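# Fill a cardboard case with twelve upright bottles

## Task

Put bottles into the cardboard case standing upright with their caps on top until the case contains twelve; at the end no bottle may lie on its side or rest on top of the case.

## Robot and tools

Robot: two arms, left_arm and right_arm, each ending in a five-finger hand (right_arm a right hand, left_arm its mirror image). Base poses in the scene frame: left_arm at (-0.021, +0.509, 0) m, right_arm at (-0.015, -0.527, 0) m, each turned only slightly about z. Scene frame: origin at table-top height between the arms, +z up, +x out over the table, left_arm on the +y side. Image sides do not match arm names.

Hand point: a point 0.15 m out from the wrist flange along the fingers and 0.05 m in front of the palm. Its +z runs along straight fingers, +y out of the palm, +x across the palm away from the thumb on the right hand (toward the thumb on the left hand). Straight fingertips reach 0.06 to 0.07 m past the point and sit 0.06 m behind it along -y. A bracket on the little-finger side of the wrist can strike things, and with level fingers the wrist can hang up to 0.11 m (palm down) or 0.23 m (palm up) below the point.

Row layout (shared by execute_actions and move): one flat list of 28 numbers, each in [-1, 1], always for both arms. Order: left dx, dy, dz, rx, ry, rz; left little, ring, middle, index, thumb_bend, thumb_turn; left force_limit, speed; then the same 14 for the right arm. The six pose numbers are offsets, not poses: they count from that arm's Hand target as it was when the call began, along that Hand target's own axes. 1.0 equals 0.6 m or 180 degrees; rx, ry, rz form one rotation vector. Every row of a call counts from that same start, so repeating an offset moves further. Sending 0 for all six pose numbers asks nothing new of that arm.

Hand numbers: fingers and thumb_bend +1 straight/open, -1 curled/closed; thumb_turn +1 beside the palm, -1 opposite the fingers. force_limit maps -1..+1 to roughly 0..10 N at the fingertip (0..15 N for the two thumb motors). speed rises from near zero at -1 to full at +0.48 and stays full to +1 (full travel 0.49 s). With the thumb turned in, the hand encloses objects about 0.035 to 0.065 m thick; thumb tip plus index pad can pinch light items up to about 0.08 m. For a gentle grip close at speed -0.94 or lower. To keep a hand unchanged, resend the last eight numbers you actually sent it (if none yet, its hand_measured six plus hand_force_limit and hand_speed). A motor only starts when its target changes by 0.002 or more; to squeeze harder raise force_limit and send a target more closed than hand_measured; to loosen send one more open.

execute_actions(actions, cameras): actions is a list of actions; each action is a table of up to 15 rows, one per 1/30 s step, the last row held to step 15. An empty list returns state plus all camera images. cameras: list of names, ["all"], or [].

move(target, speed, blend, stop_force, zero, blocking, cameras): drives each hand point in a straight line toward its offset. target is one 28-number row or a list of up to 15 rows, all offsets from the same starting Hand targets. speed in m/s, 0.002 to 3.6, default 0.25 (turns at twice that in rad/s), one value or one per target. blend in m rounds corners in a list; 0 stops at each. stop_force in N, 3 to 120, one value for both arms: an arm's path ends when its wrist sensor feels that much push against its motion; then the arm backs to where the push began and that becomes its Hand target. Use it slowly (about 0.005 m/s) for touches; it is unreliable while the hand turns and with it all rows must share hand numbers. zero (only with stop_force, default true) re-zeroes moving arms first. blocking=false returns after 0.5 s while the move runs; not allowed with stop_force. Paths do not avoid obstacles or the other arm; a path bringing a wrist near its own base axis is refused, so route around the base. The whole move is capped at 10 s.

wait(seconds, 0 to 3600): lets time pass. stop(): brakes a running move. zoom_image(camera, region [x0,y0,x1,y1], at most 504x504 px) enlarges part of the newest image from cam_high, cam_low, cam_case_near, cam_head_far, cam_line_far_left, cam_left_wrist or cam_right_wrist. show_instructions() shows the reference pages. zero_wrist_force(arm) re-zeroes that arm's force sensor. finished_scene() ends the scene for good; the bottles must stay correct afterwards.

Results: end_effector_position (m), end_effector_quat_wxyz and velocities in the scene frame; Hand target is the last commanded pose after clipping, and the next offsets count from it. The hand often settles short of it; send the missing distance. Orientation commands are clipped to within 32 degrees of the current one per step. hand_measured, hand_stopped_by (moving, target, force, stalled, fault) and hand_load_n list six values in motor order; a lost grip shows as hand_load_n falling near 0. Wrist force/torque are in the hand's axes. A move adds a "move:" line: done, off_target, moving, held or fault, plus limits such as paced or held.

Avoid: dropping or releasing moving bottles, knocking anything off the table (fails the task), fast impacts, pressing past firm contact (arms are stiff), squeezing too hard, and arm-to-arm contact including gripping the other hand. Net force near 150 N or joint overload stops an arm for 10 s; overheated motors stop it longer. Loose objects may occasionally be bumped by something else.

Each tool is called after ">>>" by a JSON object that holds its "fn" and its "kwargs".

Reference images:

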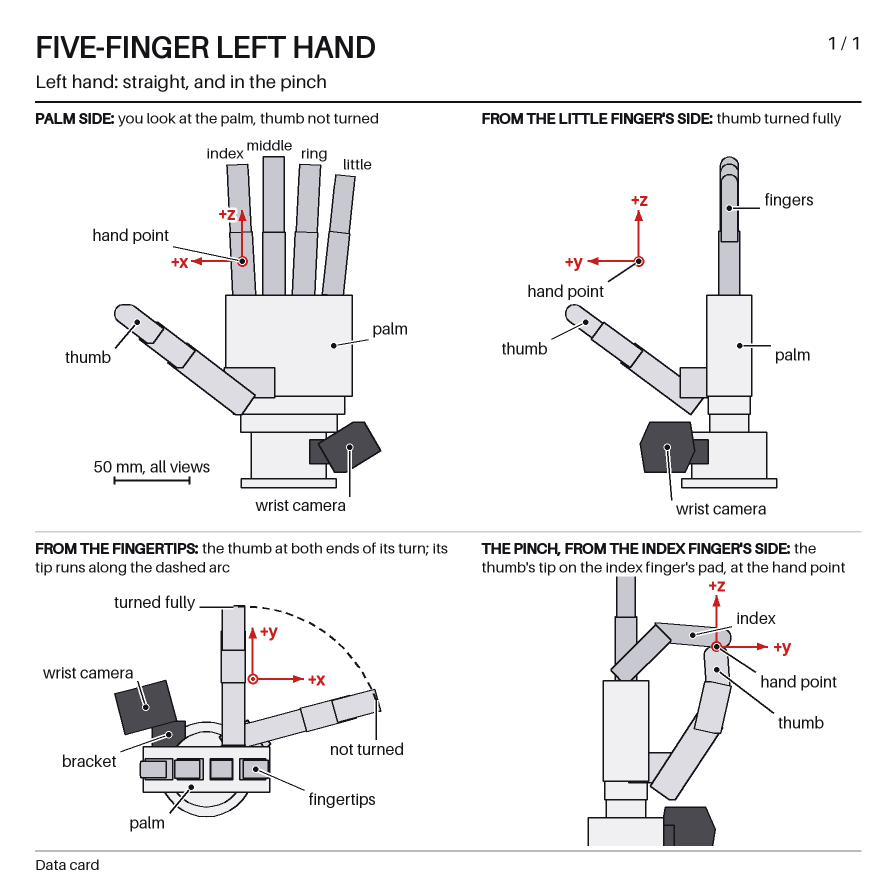

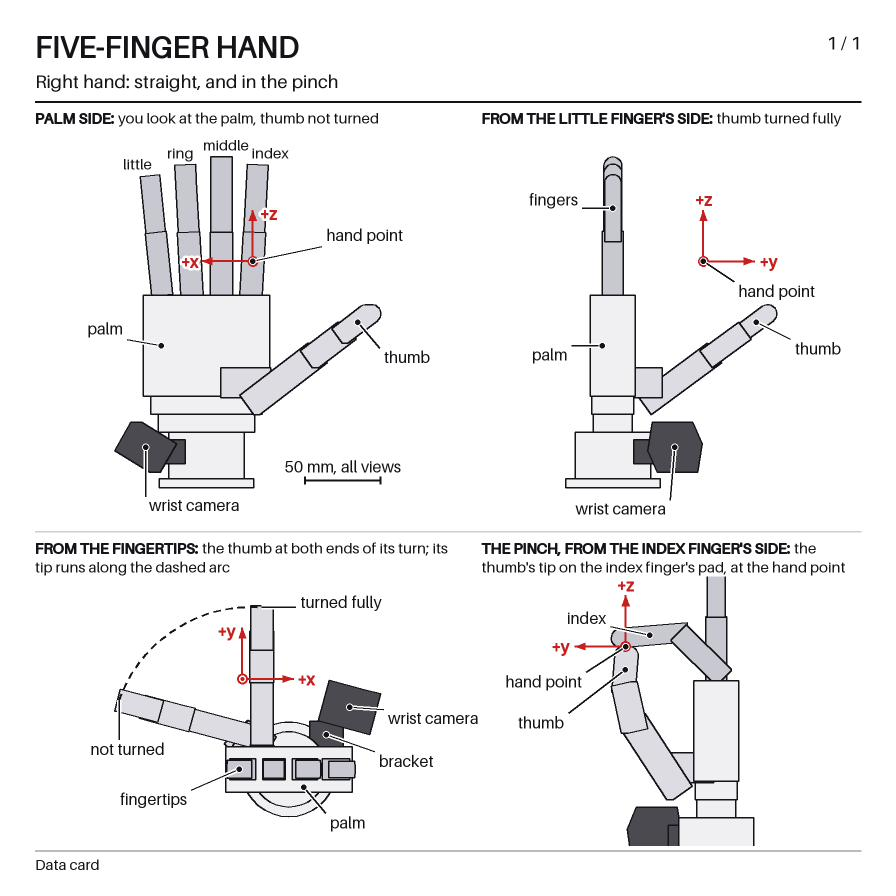

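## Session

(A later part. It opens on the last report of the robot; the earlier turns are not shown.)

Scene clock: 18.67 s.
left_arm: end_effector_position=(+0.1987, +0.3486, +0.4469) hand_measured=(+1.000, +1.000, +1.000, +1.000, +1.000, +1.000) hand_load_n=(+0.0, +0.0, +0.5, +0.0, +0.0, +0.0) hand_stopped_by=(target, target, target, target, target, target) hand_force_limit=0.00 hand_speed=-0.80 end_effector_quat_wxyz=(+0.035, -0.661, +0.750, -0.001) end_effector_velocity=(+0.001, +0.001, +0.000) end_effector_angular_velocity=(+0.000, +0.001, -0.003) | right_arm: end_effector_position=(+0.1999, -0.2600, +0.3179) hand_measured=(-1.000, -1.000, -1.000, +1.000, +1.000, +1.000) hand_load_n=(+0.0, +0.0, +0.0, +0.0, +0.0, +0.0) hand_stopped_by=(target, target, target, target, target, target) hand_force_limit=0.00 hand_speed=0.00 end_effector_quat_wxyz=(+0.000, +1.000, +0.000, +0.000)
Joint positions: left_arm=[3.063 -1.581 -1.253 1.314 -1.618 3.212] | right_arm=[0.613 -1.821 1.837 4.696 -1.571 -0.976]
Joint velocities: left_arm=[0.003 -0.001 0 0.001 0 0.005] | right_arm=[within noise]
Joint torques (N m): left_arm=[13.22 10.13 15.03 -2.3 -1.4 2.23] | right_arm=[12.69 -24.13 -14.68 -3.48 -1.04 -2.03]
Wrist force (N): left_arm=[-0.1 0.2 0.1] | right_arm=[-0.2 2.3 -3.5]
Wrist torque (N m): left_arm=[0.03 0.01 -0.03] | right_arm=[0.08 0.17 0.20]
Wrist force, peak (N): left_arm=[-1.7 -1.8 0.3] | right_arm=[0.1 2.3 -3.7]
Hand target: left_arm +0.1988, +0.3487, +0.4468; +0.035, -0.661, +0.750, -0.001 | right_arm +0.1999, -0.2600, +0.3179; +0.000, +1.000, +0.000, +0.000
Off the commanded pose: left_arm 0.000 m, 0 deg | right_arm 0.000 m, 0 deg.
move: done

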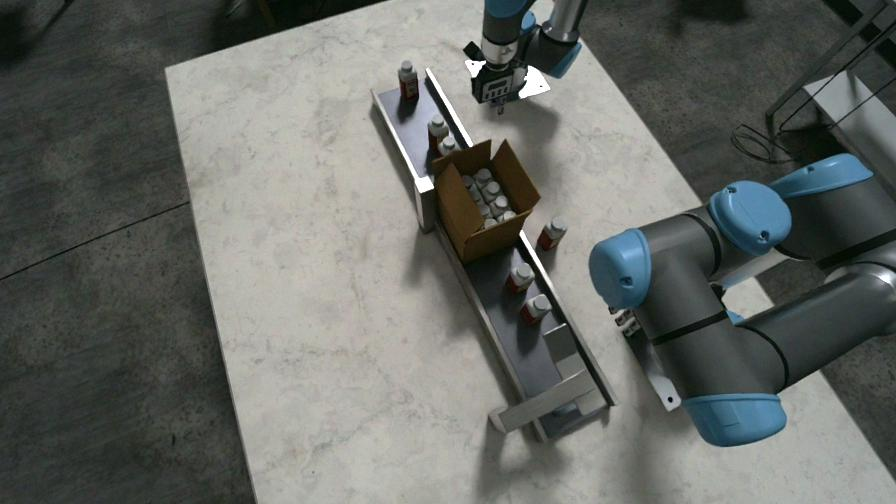

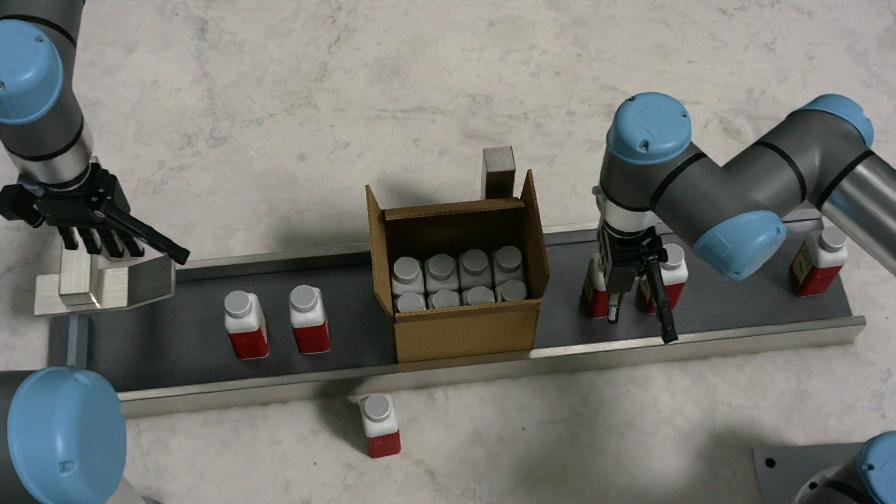

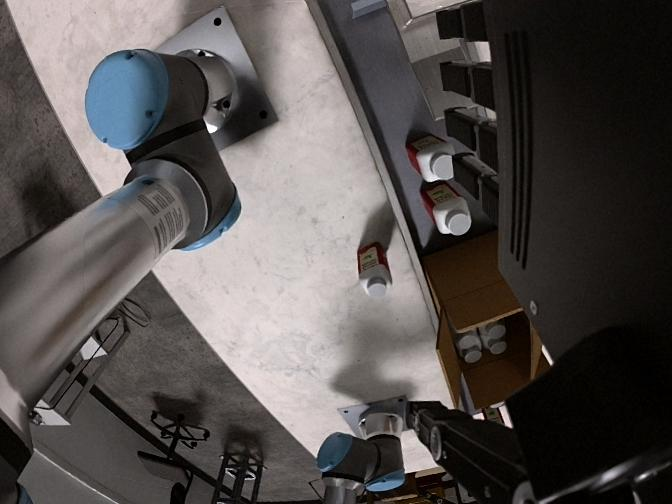

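>>> {"fn": "move", "kwargs": {"target": [0,0,0,0,0,0,1,1,1,1,1,1,0,-0.8,0,-0.5,0,0,0,0,-1,-1,-1,1,1,1,0,0], "speed": 0.25, "cameras": ["cam_high","cam_case_near","cam_head_far","cam_line_far_left","cam_right_wrist"]}}

Scene clock: 20.50 s.
left_arm: end_effector_position=(+0.1988, +0.3487, +0.4468) hand_measured=(+1.000, +1.000, +1.000, +1.000, +1.000, +1.000) hand_load_n=(+0.0, +0.0, +0.0, +0.0, +0.0, +0.0) hand_stopped_by=(target, target, target, target, target, target) hand_force_limit=0.00 hand_speed=-0.80 end_effector_quat_wxyz=(+0.035, -0.661, +0.750, -0.001) | right_arm: end_effector_position=(+0.2000, +0.0400, +0.3180) hand_measured=(-1.000, -1.000, -1.000, +1.000, +1.000, +1.000) hand_load_n=(+0.0, +0.0, +0.0, +0.0, +0.0, +0.0) hand_stopped_by=(target, target, target, target, target, target) hand_force_limit=0.00 hand_speed=0.00 end_effector_quat_wxyz=(+0.000, +1.000, +0.000, +0.000) end_effector_velocity=(+0.001, +0.001, +0.001) end_effector_angular_velocity=(+0.003, -0.002, +0.000)
Joint positions: left_arm=[3.063 -1.581 -1.253 1.314 -1.618 3.212] | right_arm=[1.017 -1.164 1.125 4.751 -1.571 -0.573]
Joint velocities: left_arm=[within noise] | right_arm=[0 0.001 -0.005 0 0 -0.001]
Joint torques (N m): left_arm=[13.97 9.33 29.06 -0.02 -1.4 1.97] | right_arm=[-8.81 -27.01 -32.26 -2.47 0.54 -0.2]
Wrist force (N): left_arm=[-0.2 0.3 0.2] | right_arm=[0.3 2.1 -3.3]
Wrist torque (N m): left_arm=[0.05 0.02 -0.07] | right_arm=[0.05 0.09 0.33]
Wrist force, peak (N): left_arm=[-0.4 0.3 0.1] | right_arm=[0.0 4.4 -3.7]
Hand target: left_arm +0.1988, +0.3487, +0.4468; +0.035, -0.661, +0.750, -0.001 | right_arm +0.2000, +0.0400, +0.3179; +0.000, +1.000, +0.000, +0.000
Off the commanded pose: left_arm 0.000 m, 0 deg | right_arm 0.000 m, 0 deg.
move: done

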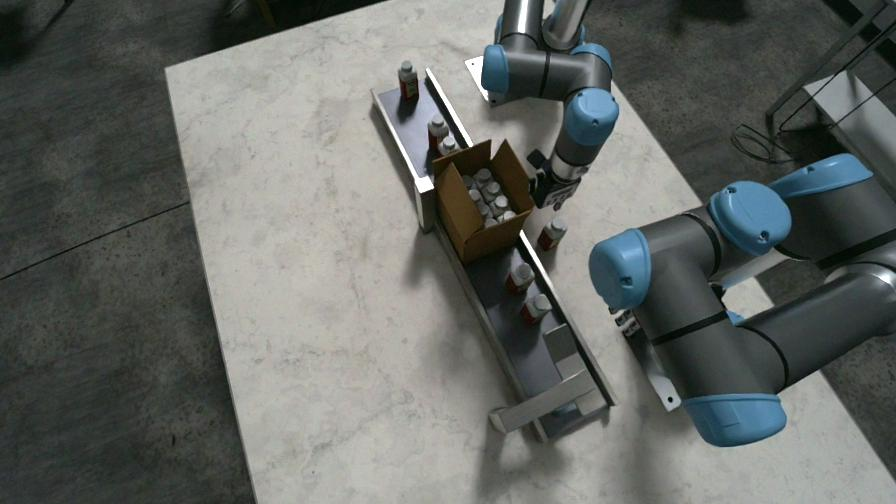

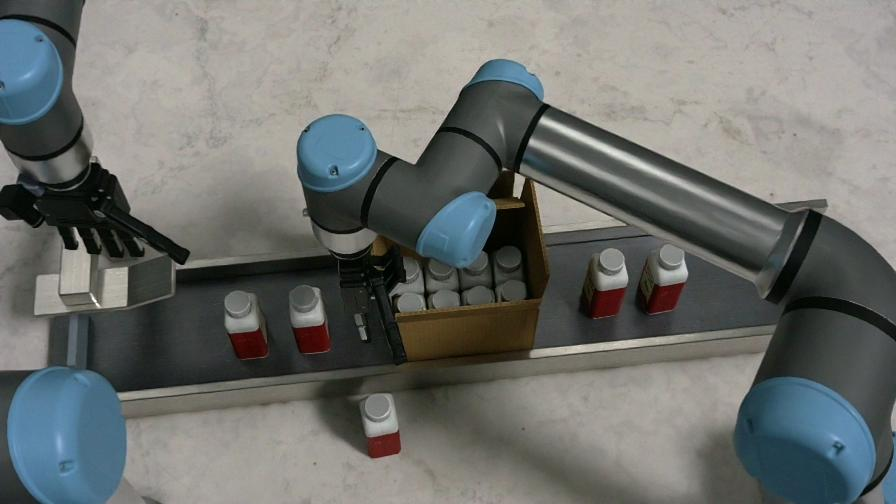

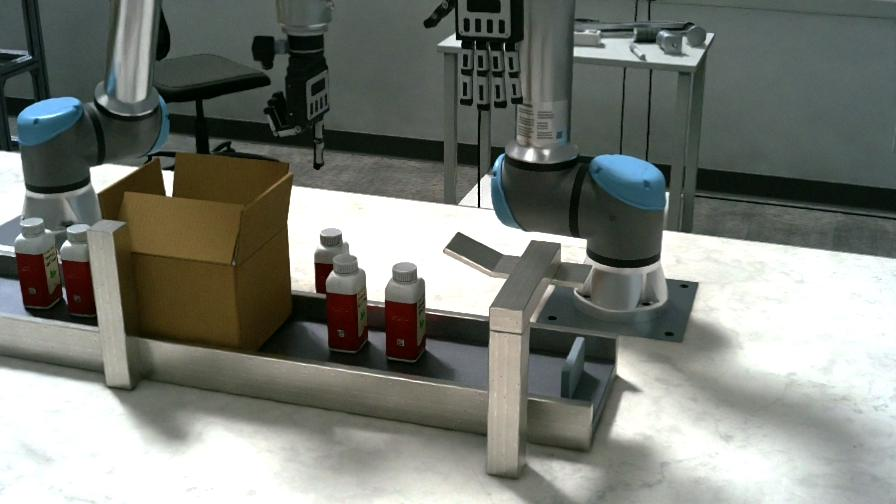

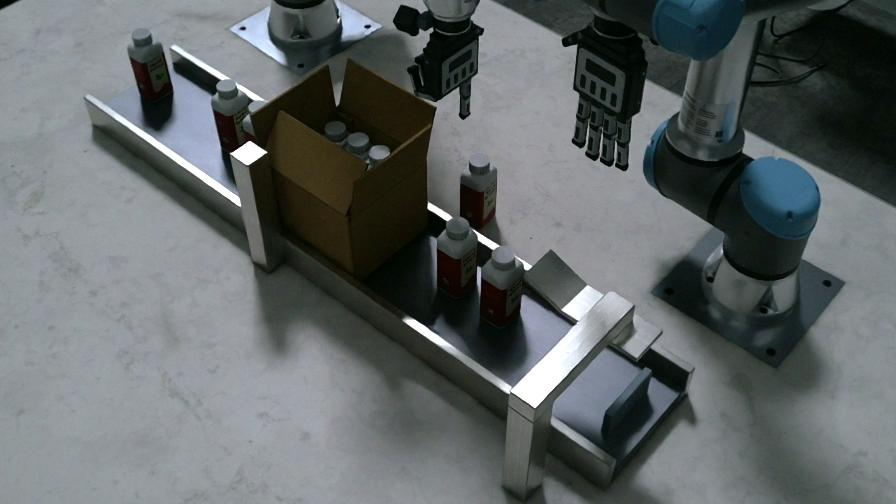

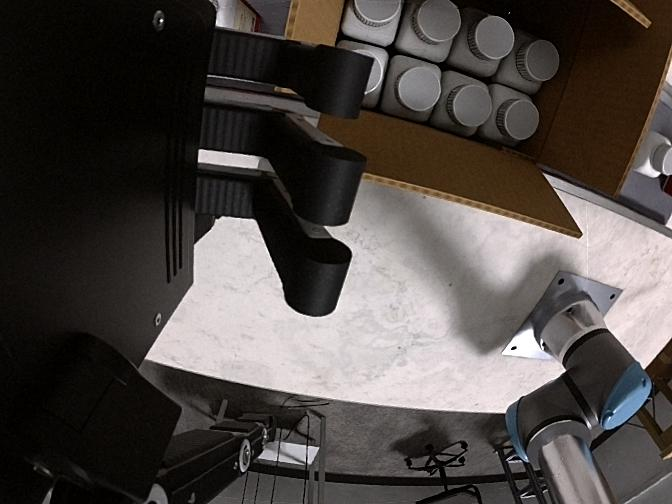

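>>> {"fn": "zoom_image", "kwargs": {"camera": "cam_case_near", "region": [310, 270, 470, 370]}}

>>> {"fn": "zoom_image", "kwargs": {"camera": "cam_head_far", "region": [240, 70, 400, 190]}}

>>> {"fn": "zoom_image", "kwargs": {"camera": "cam_line_far_left", "region": [390, 40, 550, 160]}}

>>> {"fn": "zoom_image", "kwargs": {"camera": "cam_high", "region": [500, 130, 620, 250]}}

Scaled by 3.150 from the camera's image (finer frame: 1280x720).

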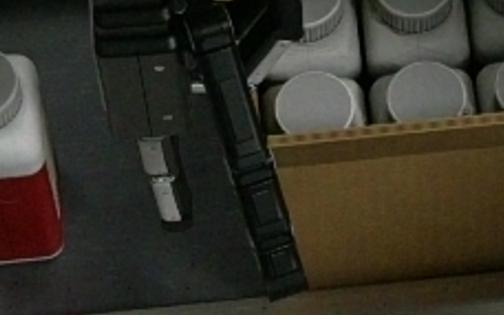

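Scaled by 3.150 from the camera's image (finer frame: 1280x720).

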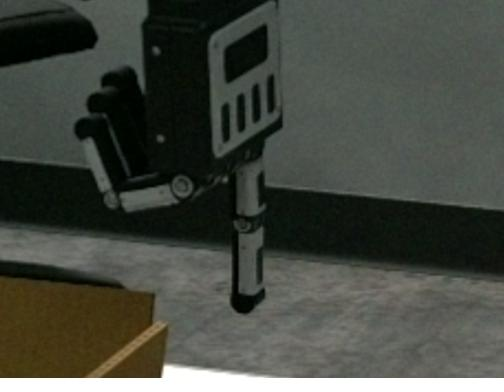

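Scaled by 3.150 from the camera's image (finer frame: 1280x720).

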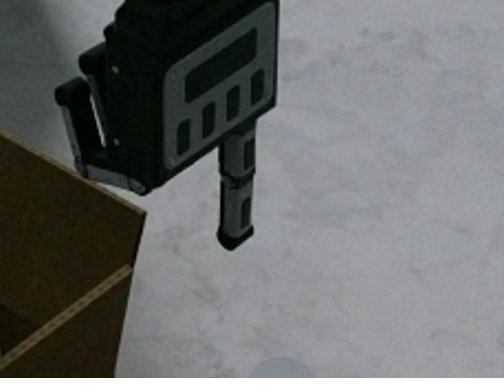

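Scaled by 4.200 from the camera's image (finer frame: 1280x720).

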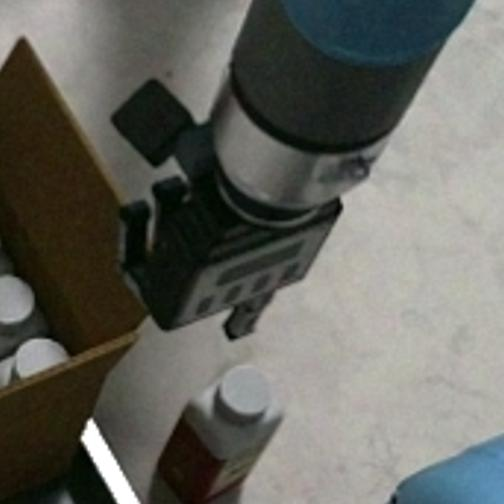

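>>> {"fn": "move", "kwargs": {"target": [0,0,0,0,0,0,1,1,1,1,1,1,0,-0.8,0.3333,0,-0.05,0,0,0,-1,-1,-1,1,1,1,0,0], "speed": 0.25, "cameras": ["cam_high","cam_case_near","cam_head_far","cam_line_far_left","cam_right_wrist"]}}

>>> {"fn": "zoom_image", "kwargs": {"camera": "cam_case_near", "region": [310, 70, 470, 230]}}

>>> {"fn": "zoom_image", "kwargs": {"camera": "cam_head_far", "region": [240, 70, 440, 220]}}

>>> {"fn": "zoom_image", "kwargs": {"camera": "cam_line_far_left", "region": [290, 40, 490, 210]}}

>>> {"fn": "zoom_image", "kwargs": {"camera": "cam_high", "region": [400, 150, 560, 270]}}

Scene clock: 22.43 s.
left_arm: end_effector_position=(+0.1988, +0.3487, +0.4468) hand_measured=(+1.000, +1.000, +1.000, +1.000, +1.000, +1.000) hand_load_n=(+0.0, +0.0, +0.0, +0.0, +0.0, +0.0) hand_stopped_by=(target, target, target, target, target, target) hand_force_limit=0.00 hand_speed=-0.80 end_effector_quat_wxyz=(+0.035, -0.661, +0.750, -0.001) | right_arm: end_effector_position=(+0.3999, +0.0400, +0.3479) hand_measured=(-1.000, -1.000, -1.000, +1.000, +1.000, +1.000) hand_load_n=(+0.0, +0.0, +0.5, +0.0, +0.0, -0.5) hand_stopped_by=(target, target, target, target, target, target) hand_force_limit=0.00 hand_speed=0.00 end_effector_quat_wxyz=(+0.000, +1.000, +0.000, +0.000)
Joint positions: left_arm=[3.063 -1.581 -1.253 1.314 -1.618 3.212] | right_arm=[0.797 -0.838 0.529 5.021 -1.571 -0.792]
Joint torques (N m): left_arm=[13.85 9.59 29.42 -0.1 -1.15 1.77] | right_arm=[-2.25 -47.41 -32.74 -1.77 -1.27 -0.84]
Wrist force (N): left_arm=[-0.1 0.2 0.2] | right_arm=[0.2 2.2 -3.2]
Wrist torque (N m): left_arm=[0.03 0.01 -0.07] | right_arm=[0.07 0.10 0.21]
Wrist force, peak (N): left_arm=[-0.2 0.3 0.4] | right_arm=[2.2 2.5 -3.7]
Hand target: left_arm +0.1988, +0.3487, +0.4468; +0.035, -0.661, +0.750, -0.001 | right_arm +0.4000, +0.0400, +0.3480; +0.000, +1.000, +0.000, +0.000
Off the commanded pose: left_arm 0.000 m, 0 deg | right_arm 0.000 m, 0 deg.
move: done

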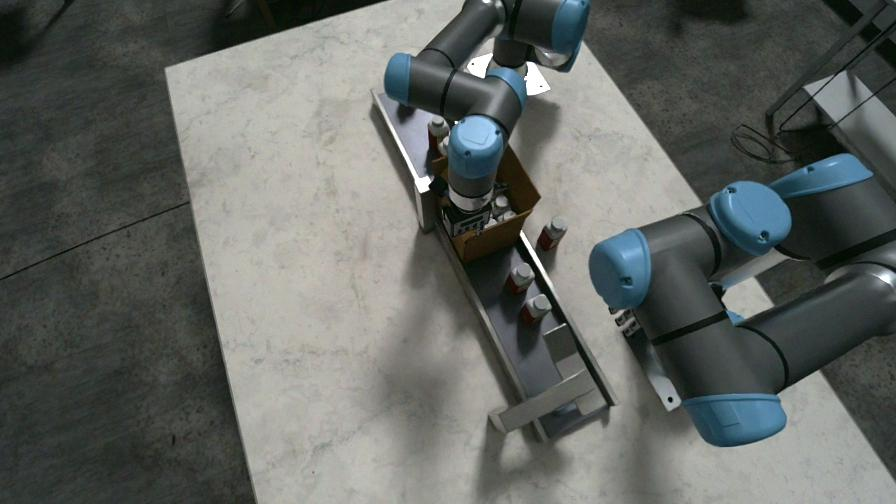

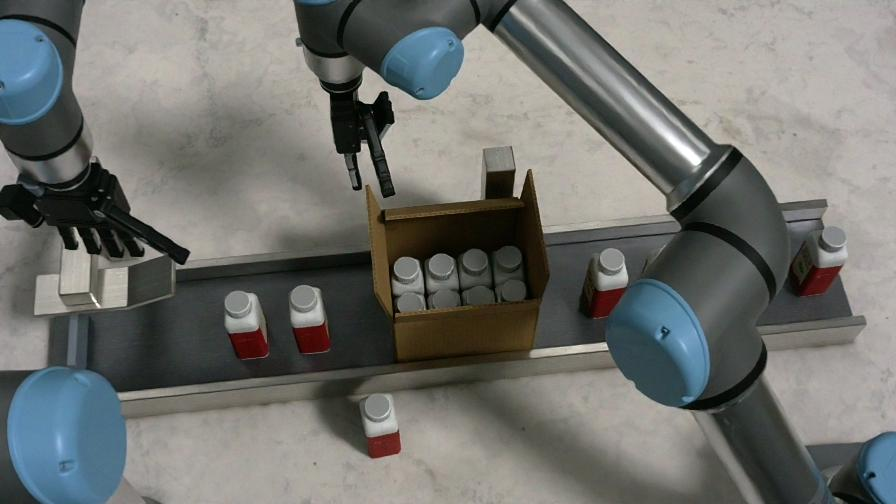

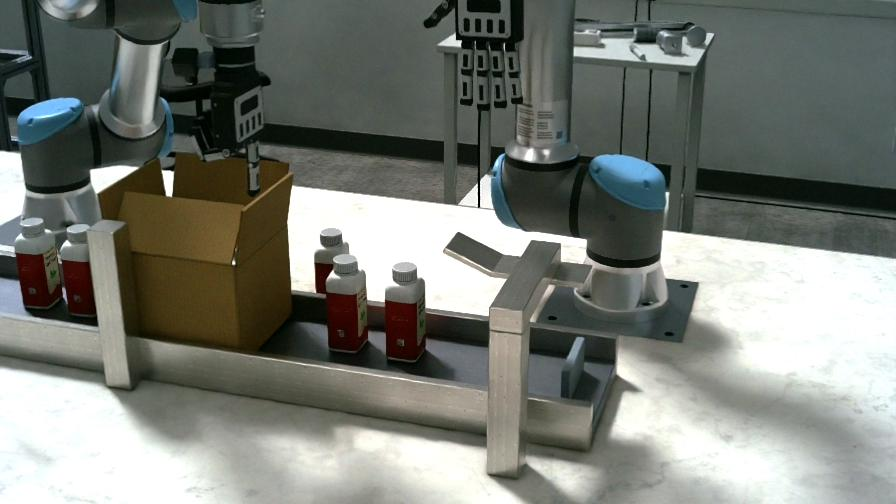

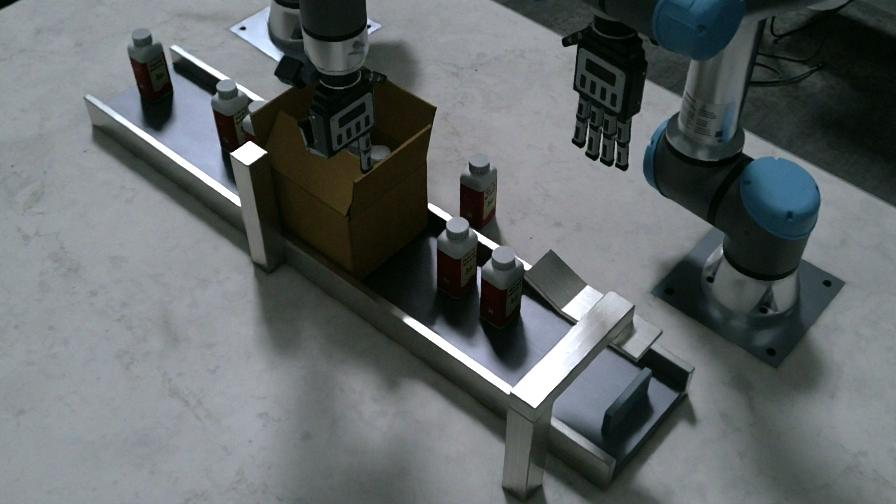

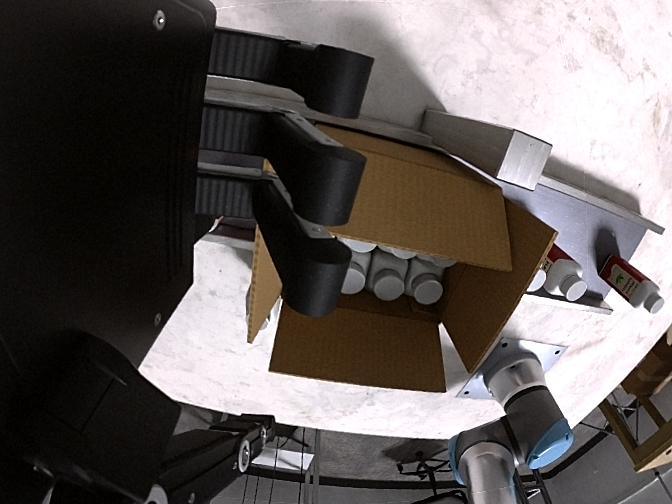

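Scaled by 3.150 from the camera's image (finer frame: 1280x720).

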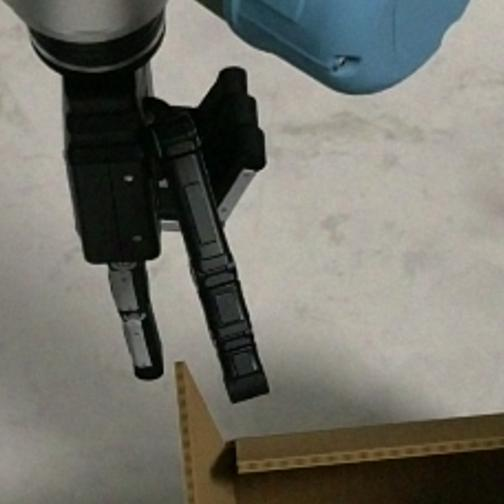

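Scaled by 2.520 from the camera's image (finer frame: 1280x720).

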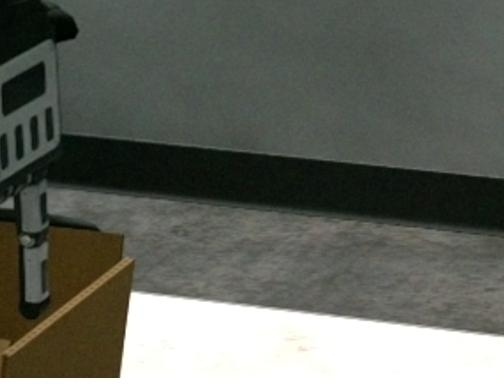

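Scaled by 2.520 from the camera's image (finer frame: 1280x720).

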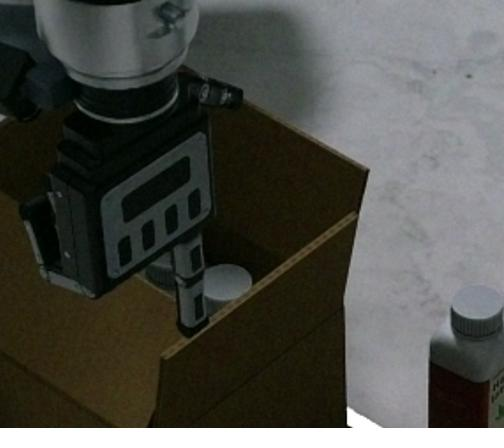

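Scaled by 3.150 from the camera's image (finer frame: 1280x720).

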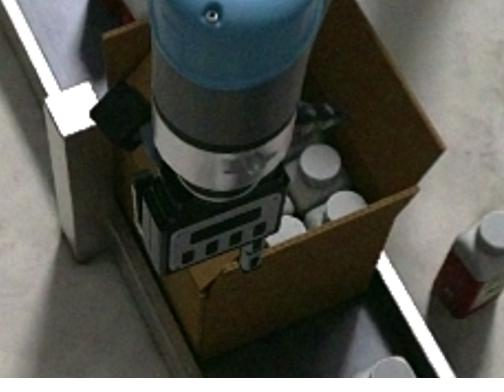

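>>> {"fn": "move", "kwargs": {"target": [0,0,0,0,0,0,1,1,1,1,1,1,0,-0.8,0,0.5,0,0,0,0,-1,-1,-1,1,1,1,0,0], "speed": 0.25, "cameras": ["cam_high","cam_case_near","cam_head_far","cam_line_far_left","cam_right_wrist"]}}

>>> {"fn": "zoom_image", "kwargs": {"camera": "cam_case_near", "region": [540, 60, 700, 220]}}

>>> {"fn": "zoom_image", "kwargs": {"camera": "cam_head_far", "region": [0, 60, 160, 220]}}

>>> {"fn": "zoom_image", "kwargs": {"camera": "cam_line_far_left", "region": [100, 0, 260, 120]}}

>>> {"fn": "zoom_image", "kwargs": {"camera": "cam_high", "region": [380, 60, 540, 180]}}

Scene clock: 24.30 s.
left_arm: end_effector_position=(+0.1988, +0.3487, +0.4468) hand_measured=(+1.000, +1.000, +1.000, +1.000, +1.000, +1.000) hand_load_n=(+0.0, +0.0, +0.0, +0.0, +0.0, +0.0) hand_stopped_by=(target, target, target, target, target, target) hand_force_limit=0.00 hand_speed=-0.80 end_effector_quat_wxyz=(+0.035, -0.661, +0.750, -0.001) | right_arm: end_effector_position=(+0.3999, -0.2599, +0.3480) hand_measured=(-1.000, -1.000, -1.000, +1.000, +1.000, +1.000) hand_load_n=(+0.0, +0.0, +0.0, +0.0, +0.0, +0.0) hand_stopped_by=(target, target, target, target, target, target) hand_force_limit=0.00 hand_speed=0.00 end_effector_quat_wxyz=(+0.000, +1.000, +0.000, +0.000)
Joint positions: left_arm=[3.063 -1.581 -1.253 1.314 -1.618 3.212] | right_arm=[0.408 -1.465 1.433 4.745 -1.571 -1.181]
Joint torques (N m): left_arm=[13.52 9.53 29.04 -0.08 -1.17 1.45] | right_arm=[-13.49 -37.75 -14.76 -0.98 -0.58 -1.93]
Wrist force (N): left_arm=[-0.1 0.1 0.1] | right_arm=[0.0 2.4 -3.2]
Wrist torque (N m): left_arm=[0.02 0.00 -0.06] | right_arm=[0.08 0.13 0.21]
Wrist force, peak (N): left_arm=[-0.2 0.2 0.4] | right_arm=[-0.1 4.2 -3.6]
Hand target: left_arm +0.1988, +0.3487, +0.4468; +0.035, -0.661, +0.750, -0.001 | right_arm +0.3999, -0.2600, +0.3480; +0.000, +1.000, +0.000, +0.000
Off the commanded pose: left_arm 0.000 m, 0 deg | right_arm 0.000 m, 0 deg.
move: done

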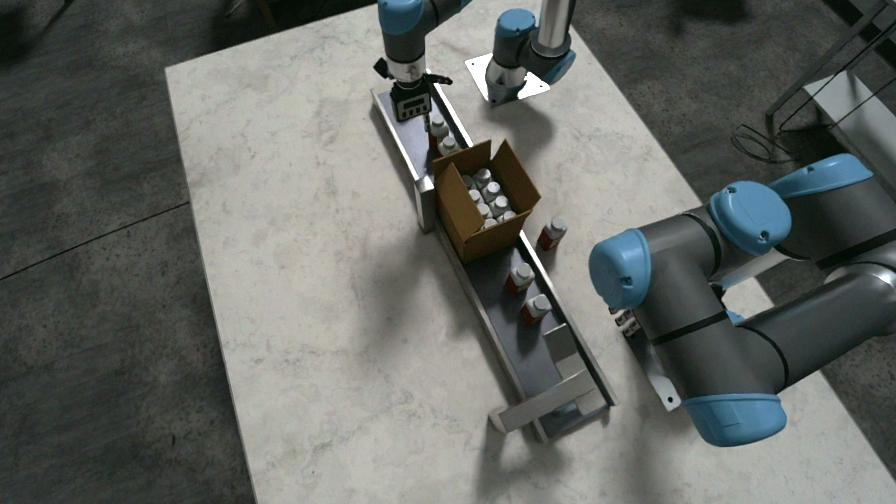

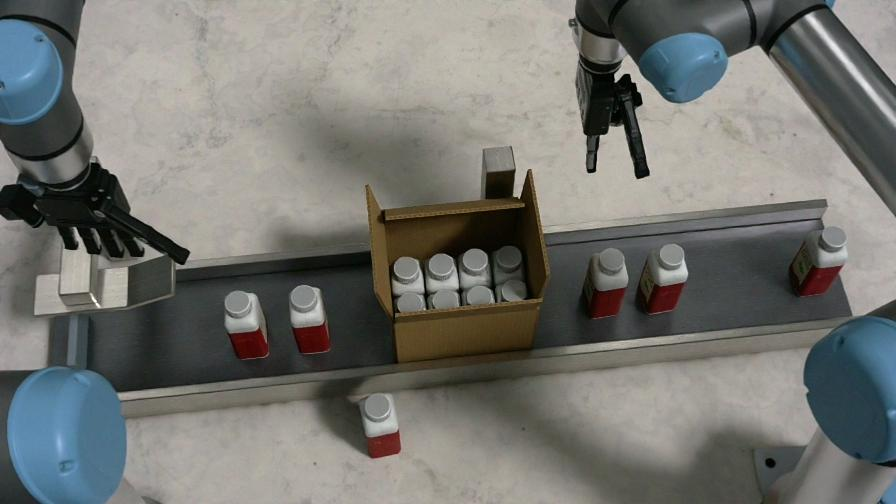

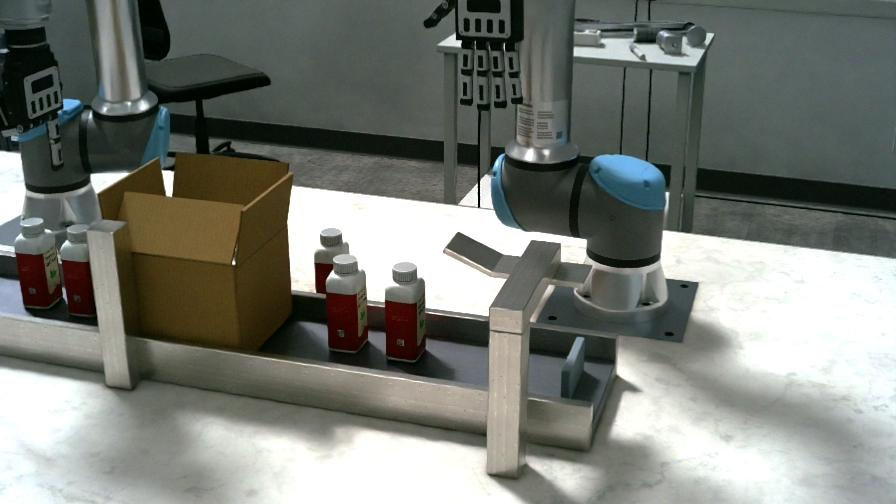

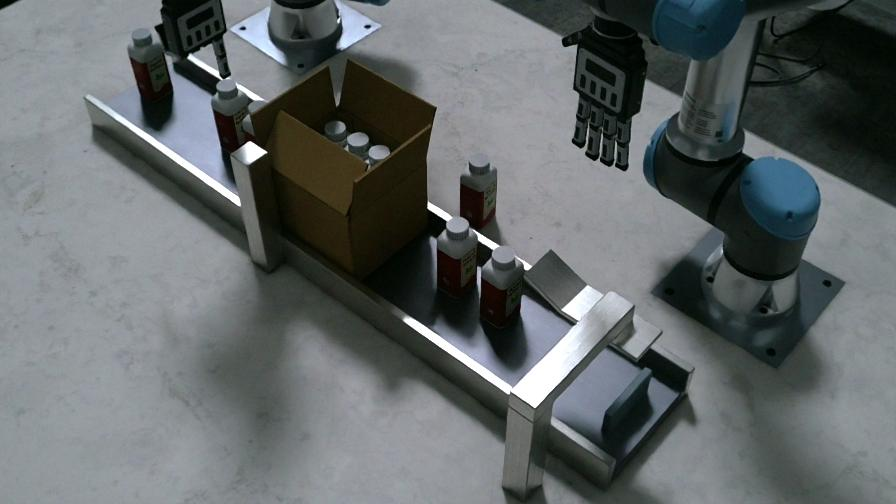

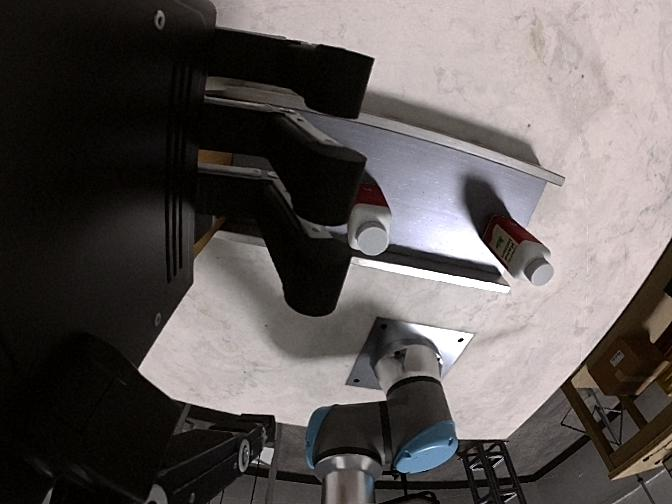

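Scaled by 3.150 from the camera's image (finer frame: 1280x720).

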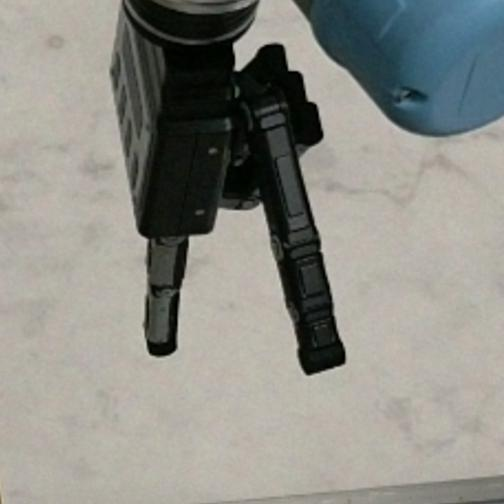

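Scaled by 3.150 from the camera's image (finer frame: 1280x720).

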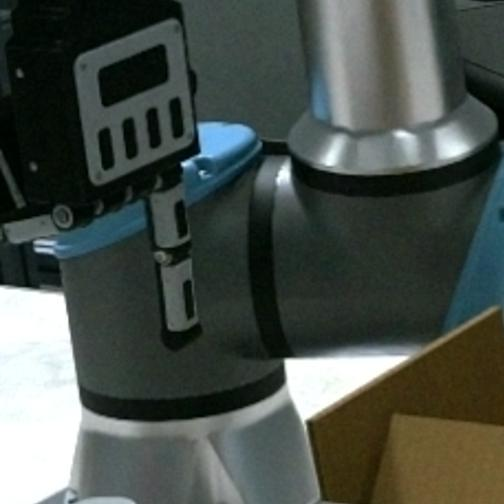

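Scaled by 3.150 from the camera's image (finer frame: 1280x720).

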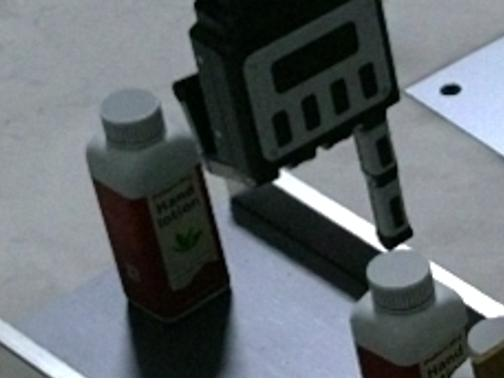

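Scaled by 3.150 from the camera's image (finer frame: 1280x720).

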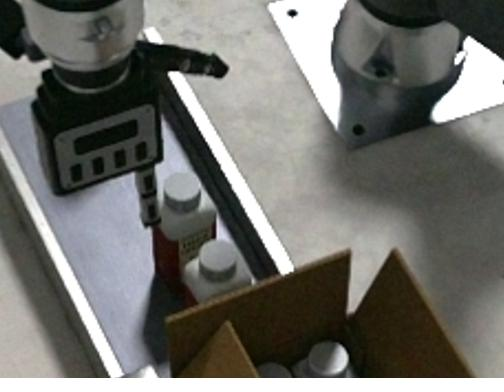

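>>> {"fn": "move", "kwargs": {"target": [0,0,0,0,0,0,1,1,1,1,1,1,0,-0.8,0.2,0.0833,0.4067,0,0,0,-1,-1,-1,1,1,1,0,0], "speed": 0.2, "cameras": ["cam_high","cam_case_near","cam_head_far","cam_line_far_left","cam_right_wrist"]}}

>>> {"fn": "zoom_image", "kwargs": {"camera": "cam_case_near", "region": [540, 60, 700, 220]}}

>>> {"fn": "zoom_image", "kwargs": {"camera": "cam_line_far_left", "region": [0, 60, 200, 200]}}

>>> {"fn": "zoom_image", "kwargs": {"camera": "cam_high", "region": [300, 40, 460, 160]}}

Scene clock: 31.10 s.
left_arm: end_effector_position=(+0.1988, +0.3487, +0.4468) hand_measured=(+1.000, +1.000, +1.000, +1.000, +1.000, +1.000) hand_load_n=(+0.0, +0.0, +0.0, +0.0, +0.0, +0.0) hand_stopped_by=(target, target, target, target, target, target) hand_force_limit=0.00 hand_speed=-0.80 end_effector_quat_wxyz=(+0.035, -0.661, +0.750, -0.001) | right_arm: end_effector_position=(+0.5199, -0.3102, +0.1041) hand_measured=(-1.000, -1.000, -1.000, +1.000, +1.000, +1.000) hand_load_n=(+0.0, +0.0, +0.0, +0.0, +0.0, +0.0) hand_stopped_by=(target, target, target, target, target, target) hand_force_limit=0.00 hand_speed=0.00 end_effector_quat_wxyz=(+0.000, +1.000, +0.000, +0.000)
Joint positions: left_arm=[3.063 -1.581 -1.253 1.314 -1.618 3.212] | right_arm=[0.26 -1.145 1.666 4.191 -1.571 -1.329]
Joint torques (N m): left_arm=[13.73 9.41 29.05 -0.2 -1.1 1.08] | right_arm=[13.23 -27.65 -22.61 -3.6 1.01 2.41]
Wrist force (N): left_arm=[-0.2 0.2 0.3] | right_arm=[0.1 2.3 -3.4]
Wrist torque (N m): left_arm=[0.03 0.02 -0.06] | right_arm=[0.08 0.11 0.24]
Wrist force, peak (N): left_arm=[-0.3 0.3 0.4] | right_arm=[-0.9 1.7 -5.4]
Hand target: left_arm +0.1988, +0.3487, +0.4468; +0.035, -0.661, +0.750, -0.001 | right_arm +0.5199, -0.3101, +0.1040; +0.000, +1.000, +0.000, +0.000
Off the commanded pose: left_arm 0.000 m, 0 deg | right_arm 0.000 m, 0 deg.
move: done

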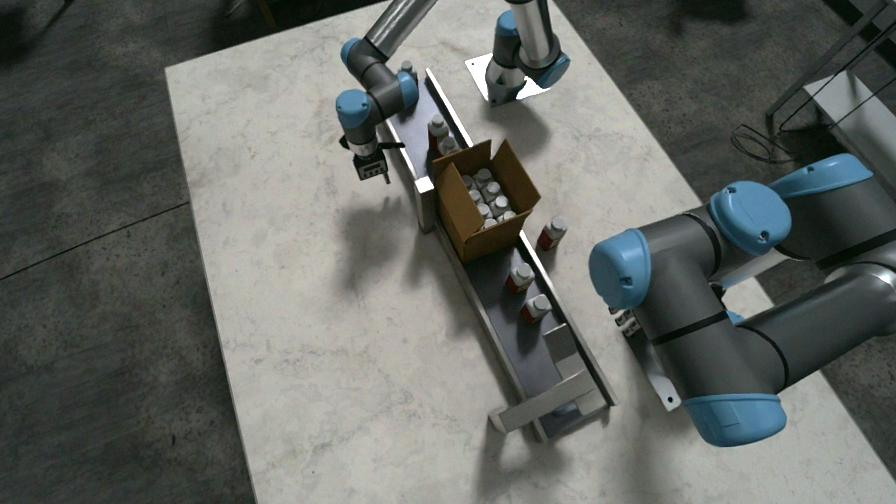

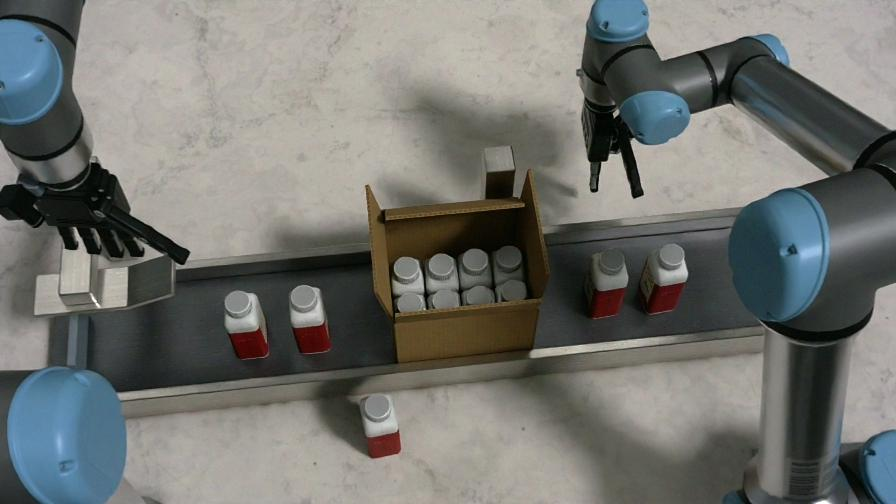

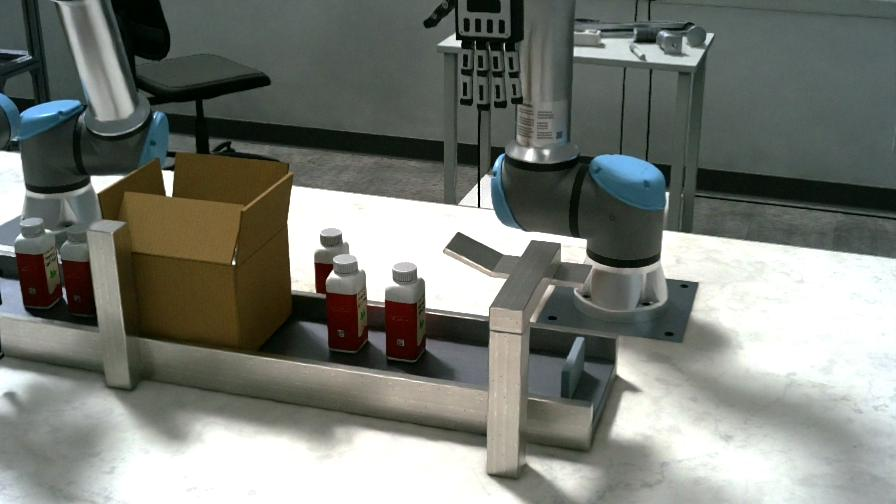

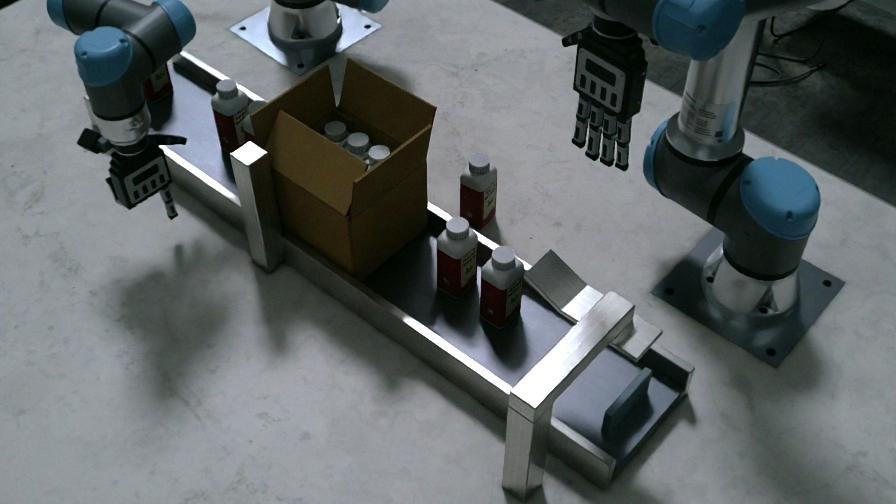

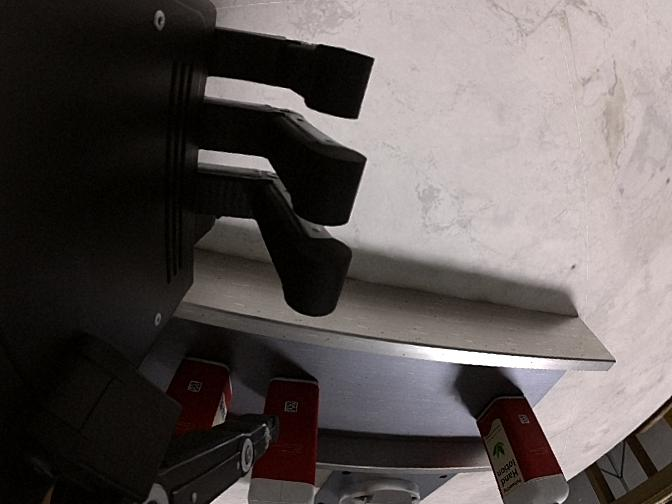

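Scaled by 3.150 from the camera's image (finer frame: 1280x720).

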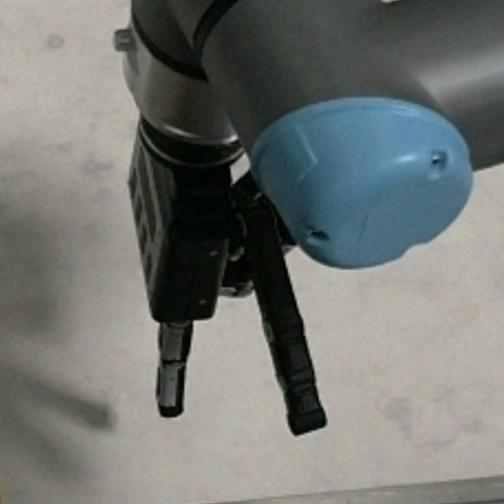

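Scaled by 2.520 from the camera's image (finer frame: 1280x720).

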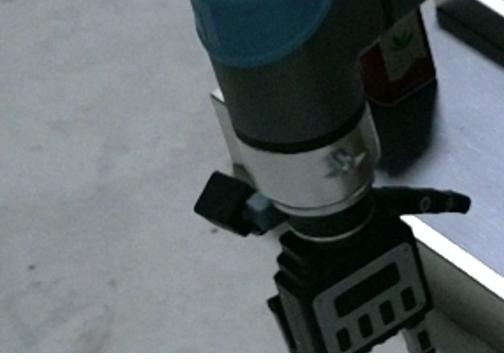

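Scaled by 3.150 from the camera's image (finer frame: 1280x720).

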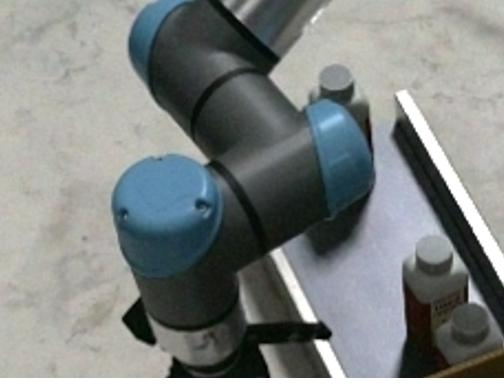

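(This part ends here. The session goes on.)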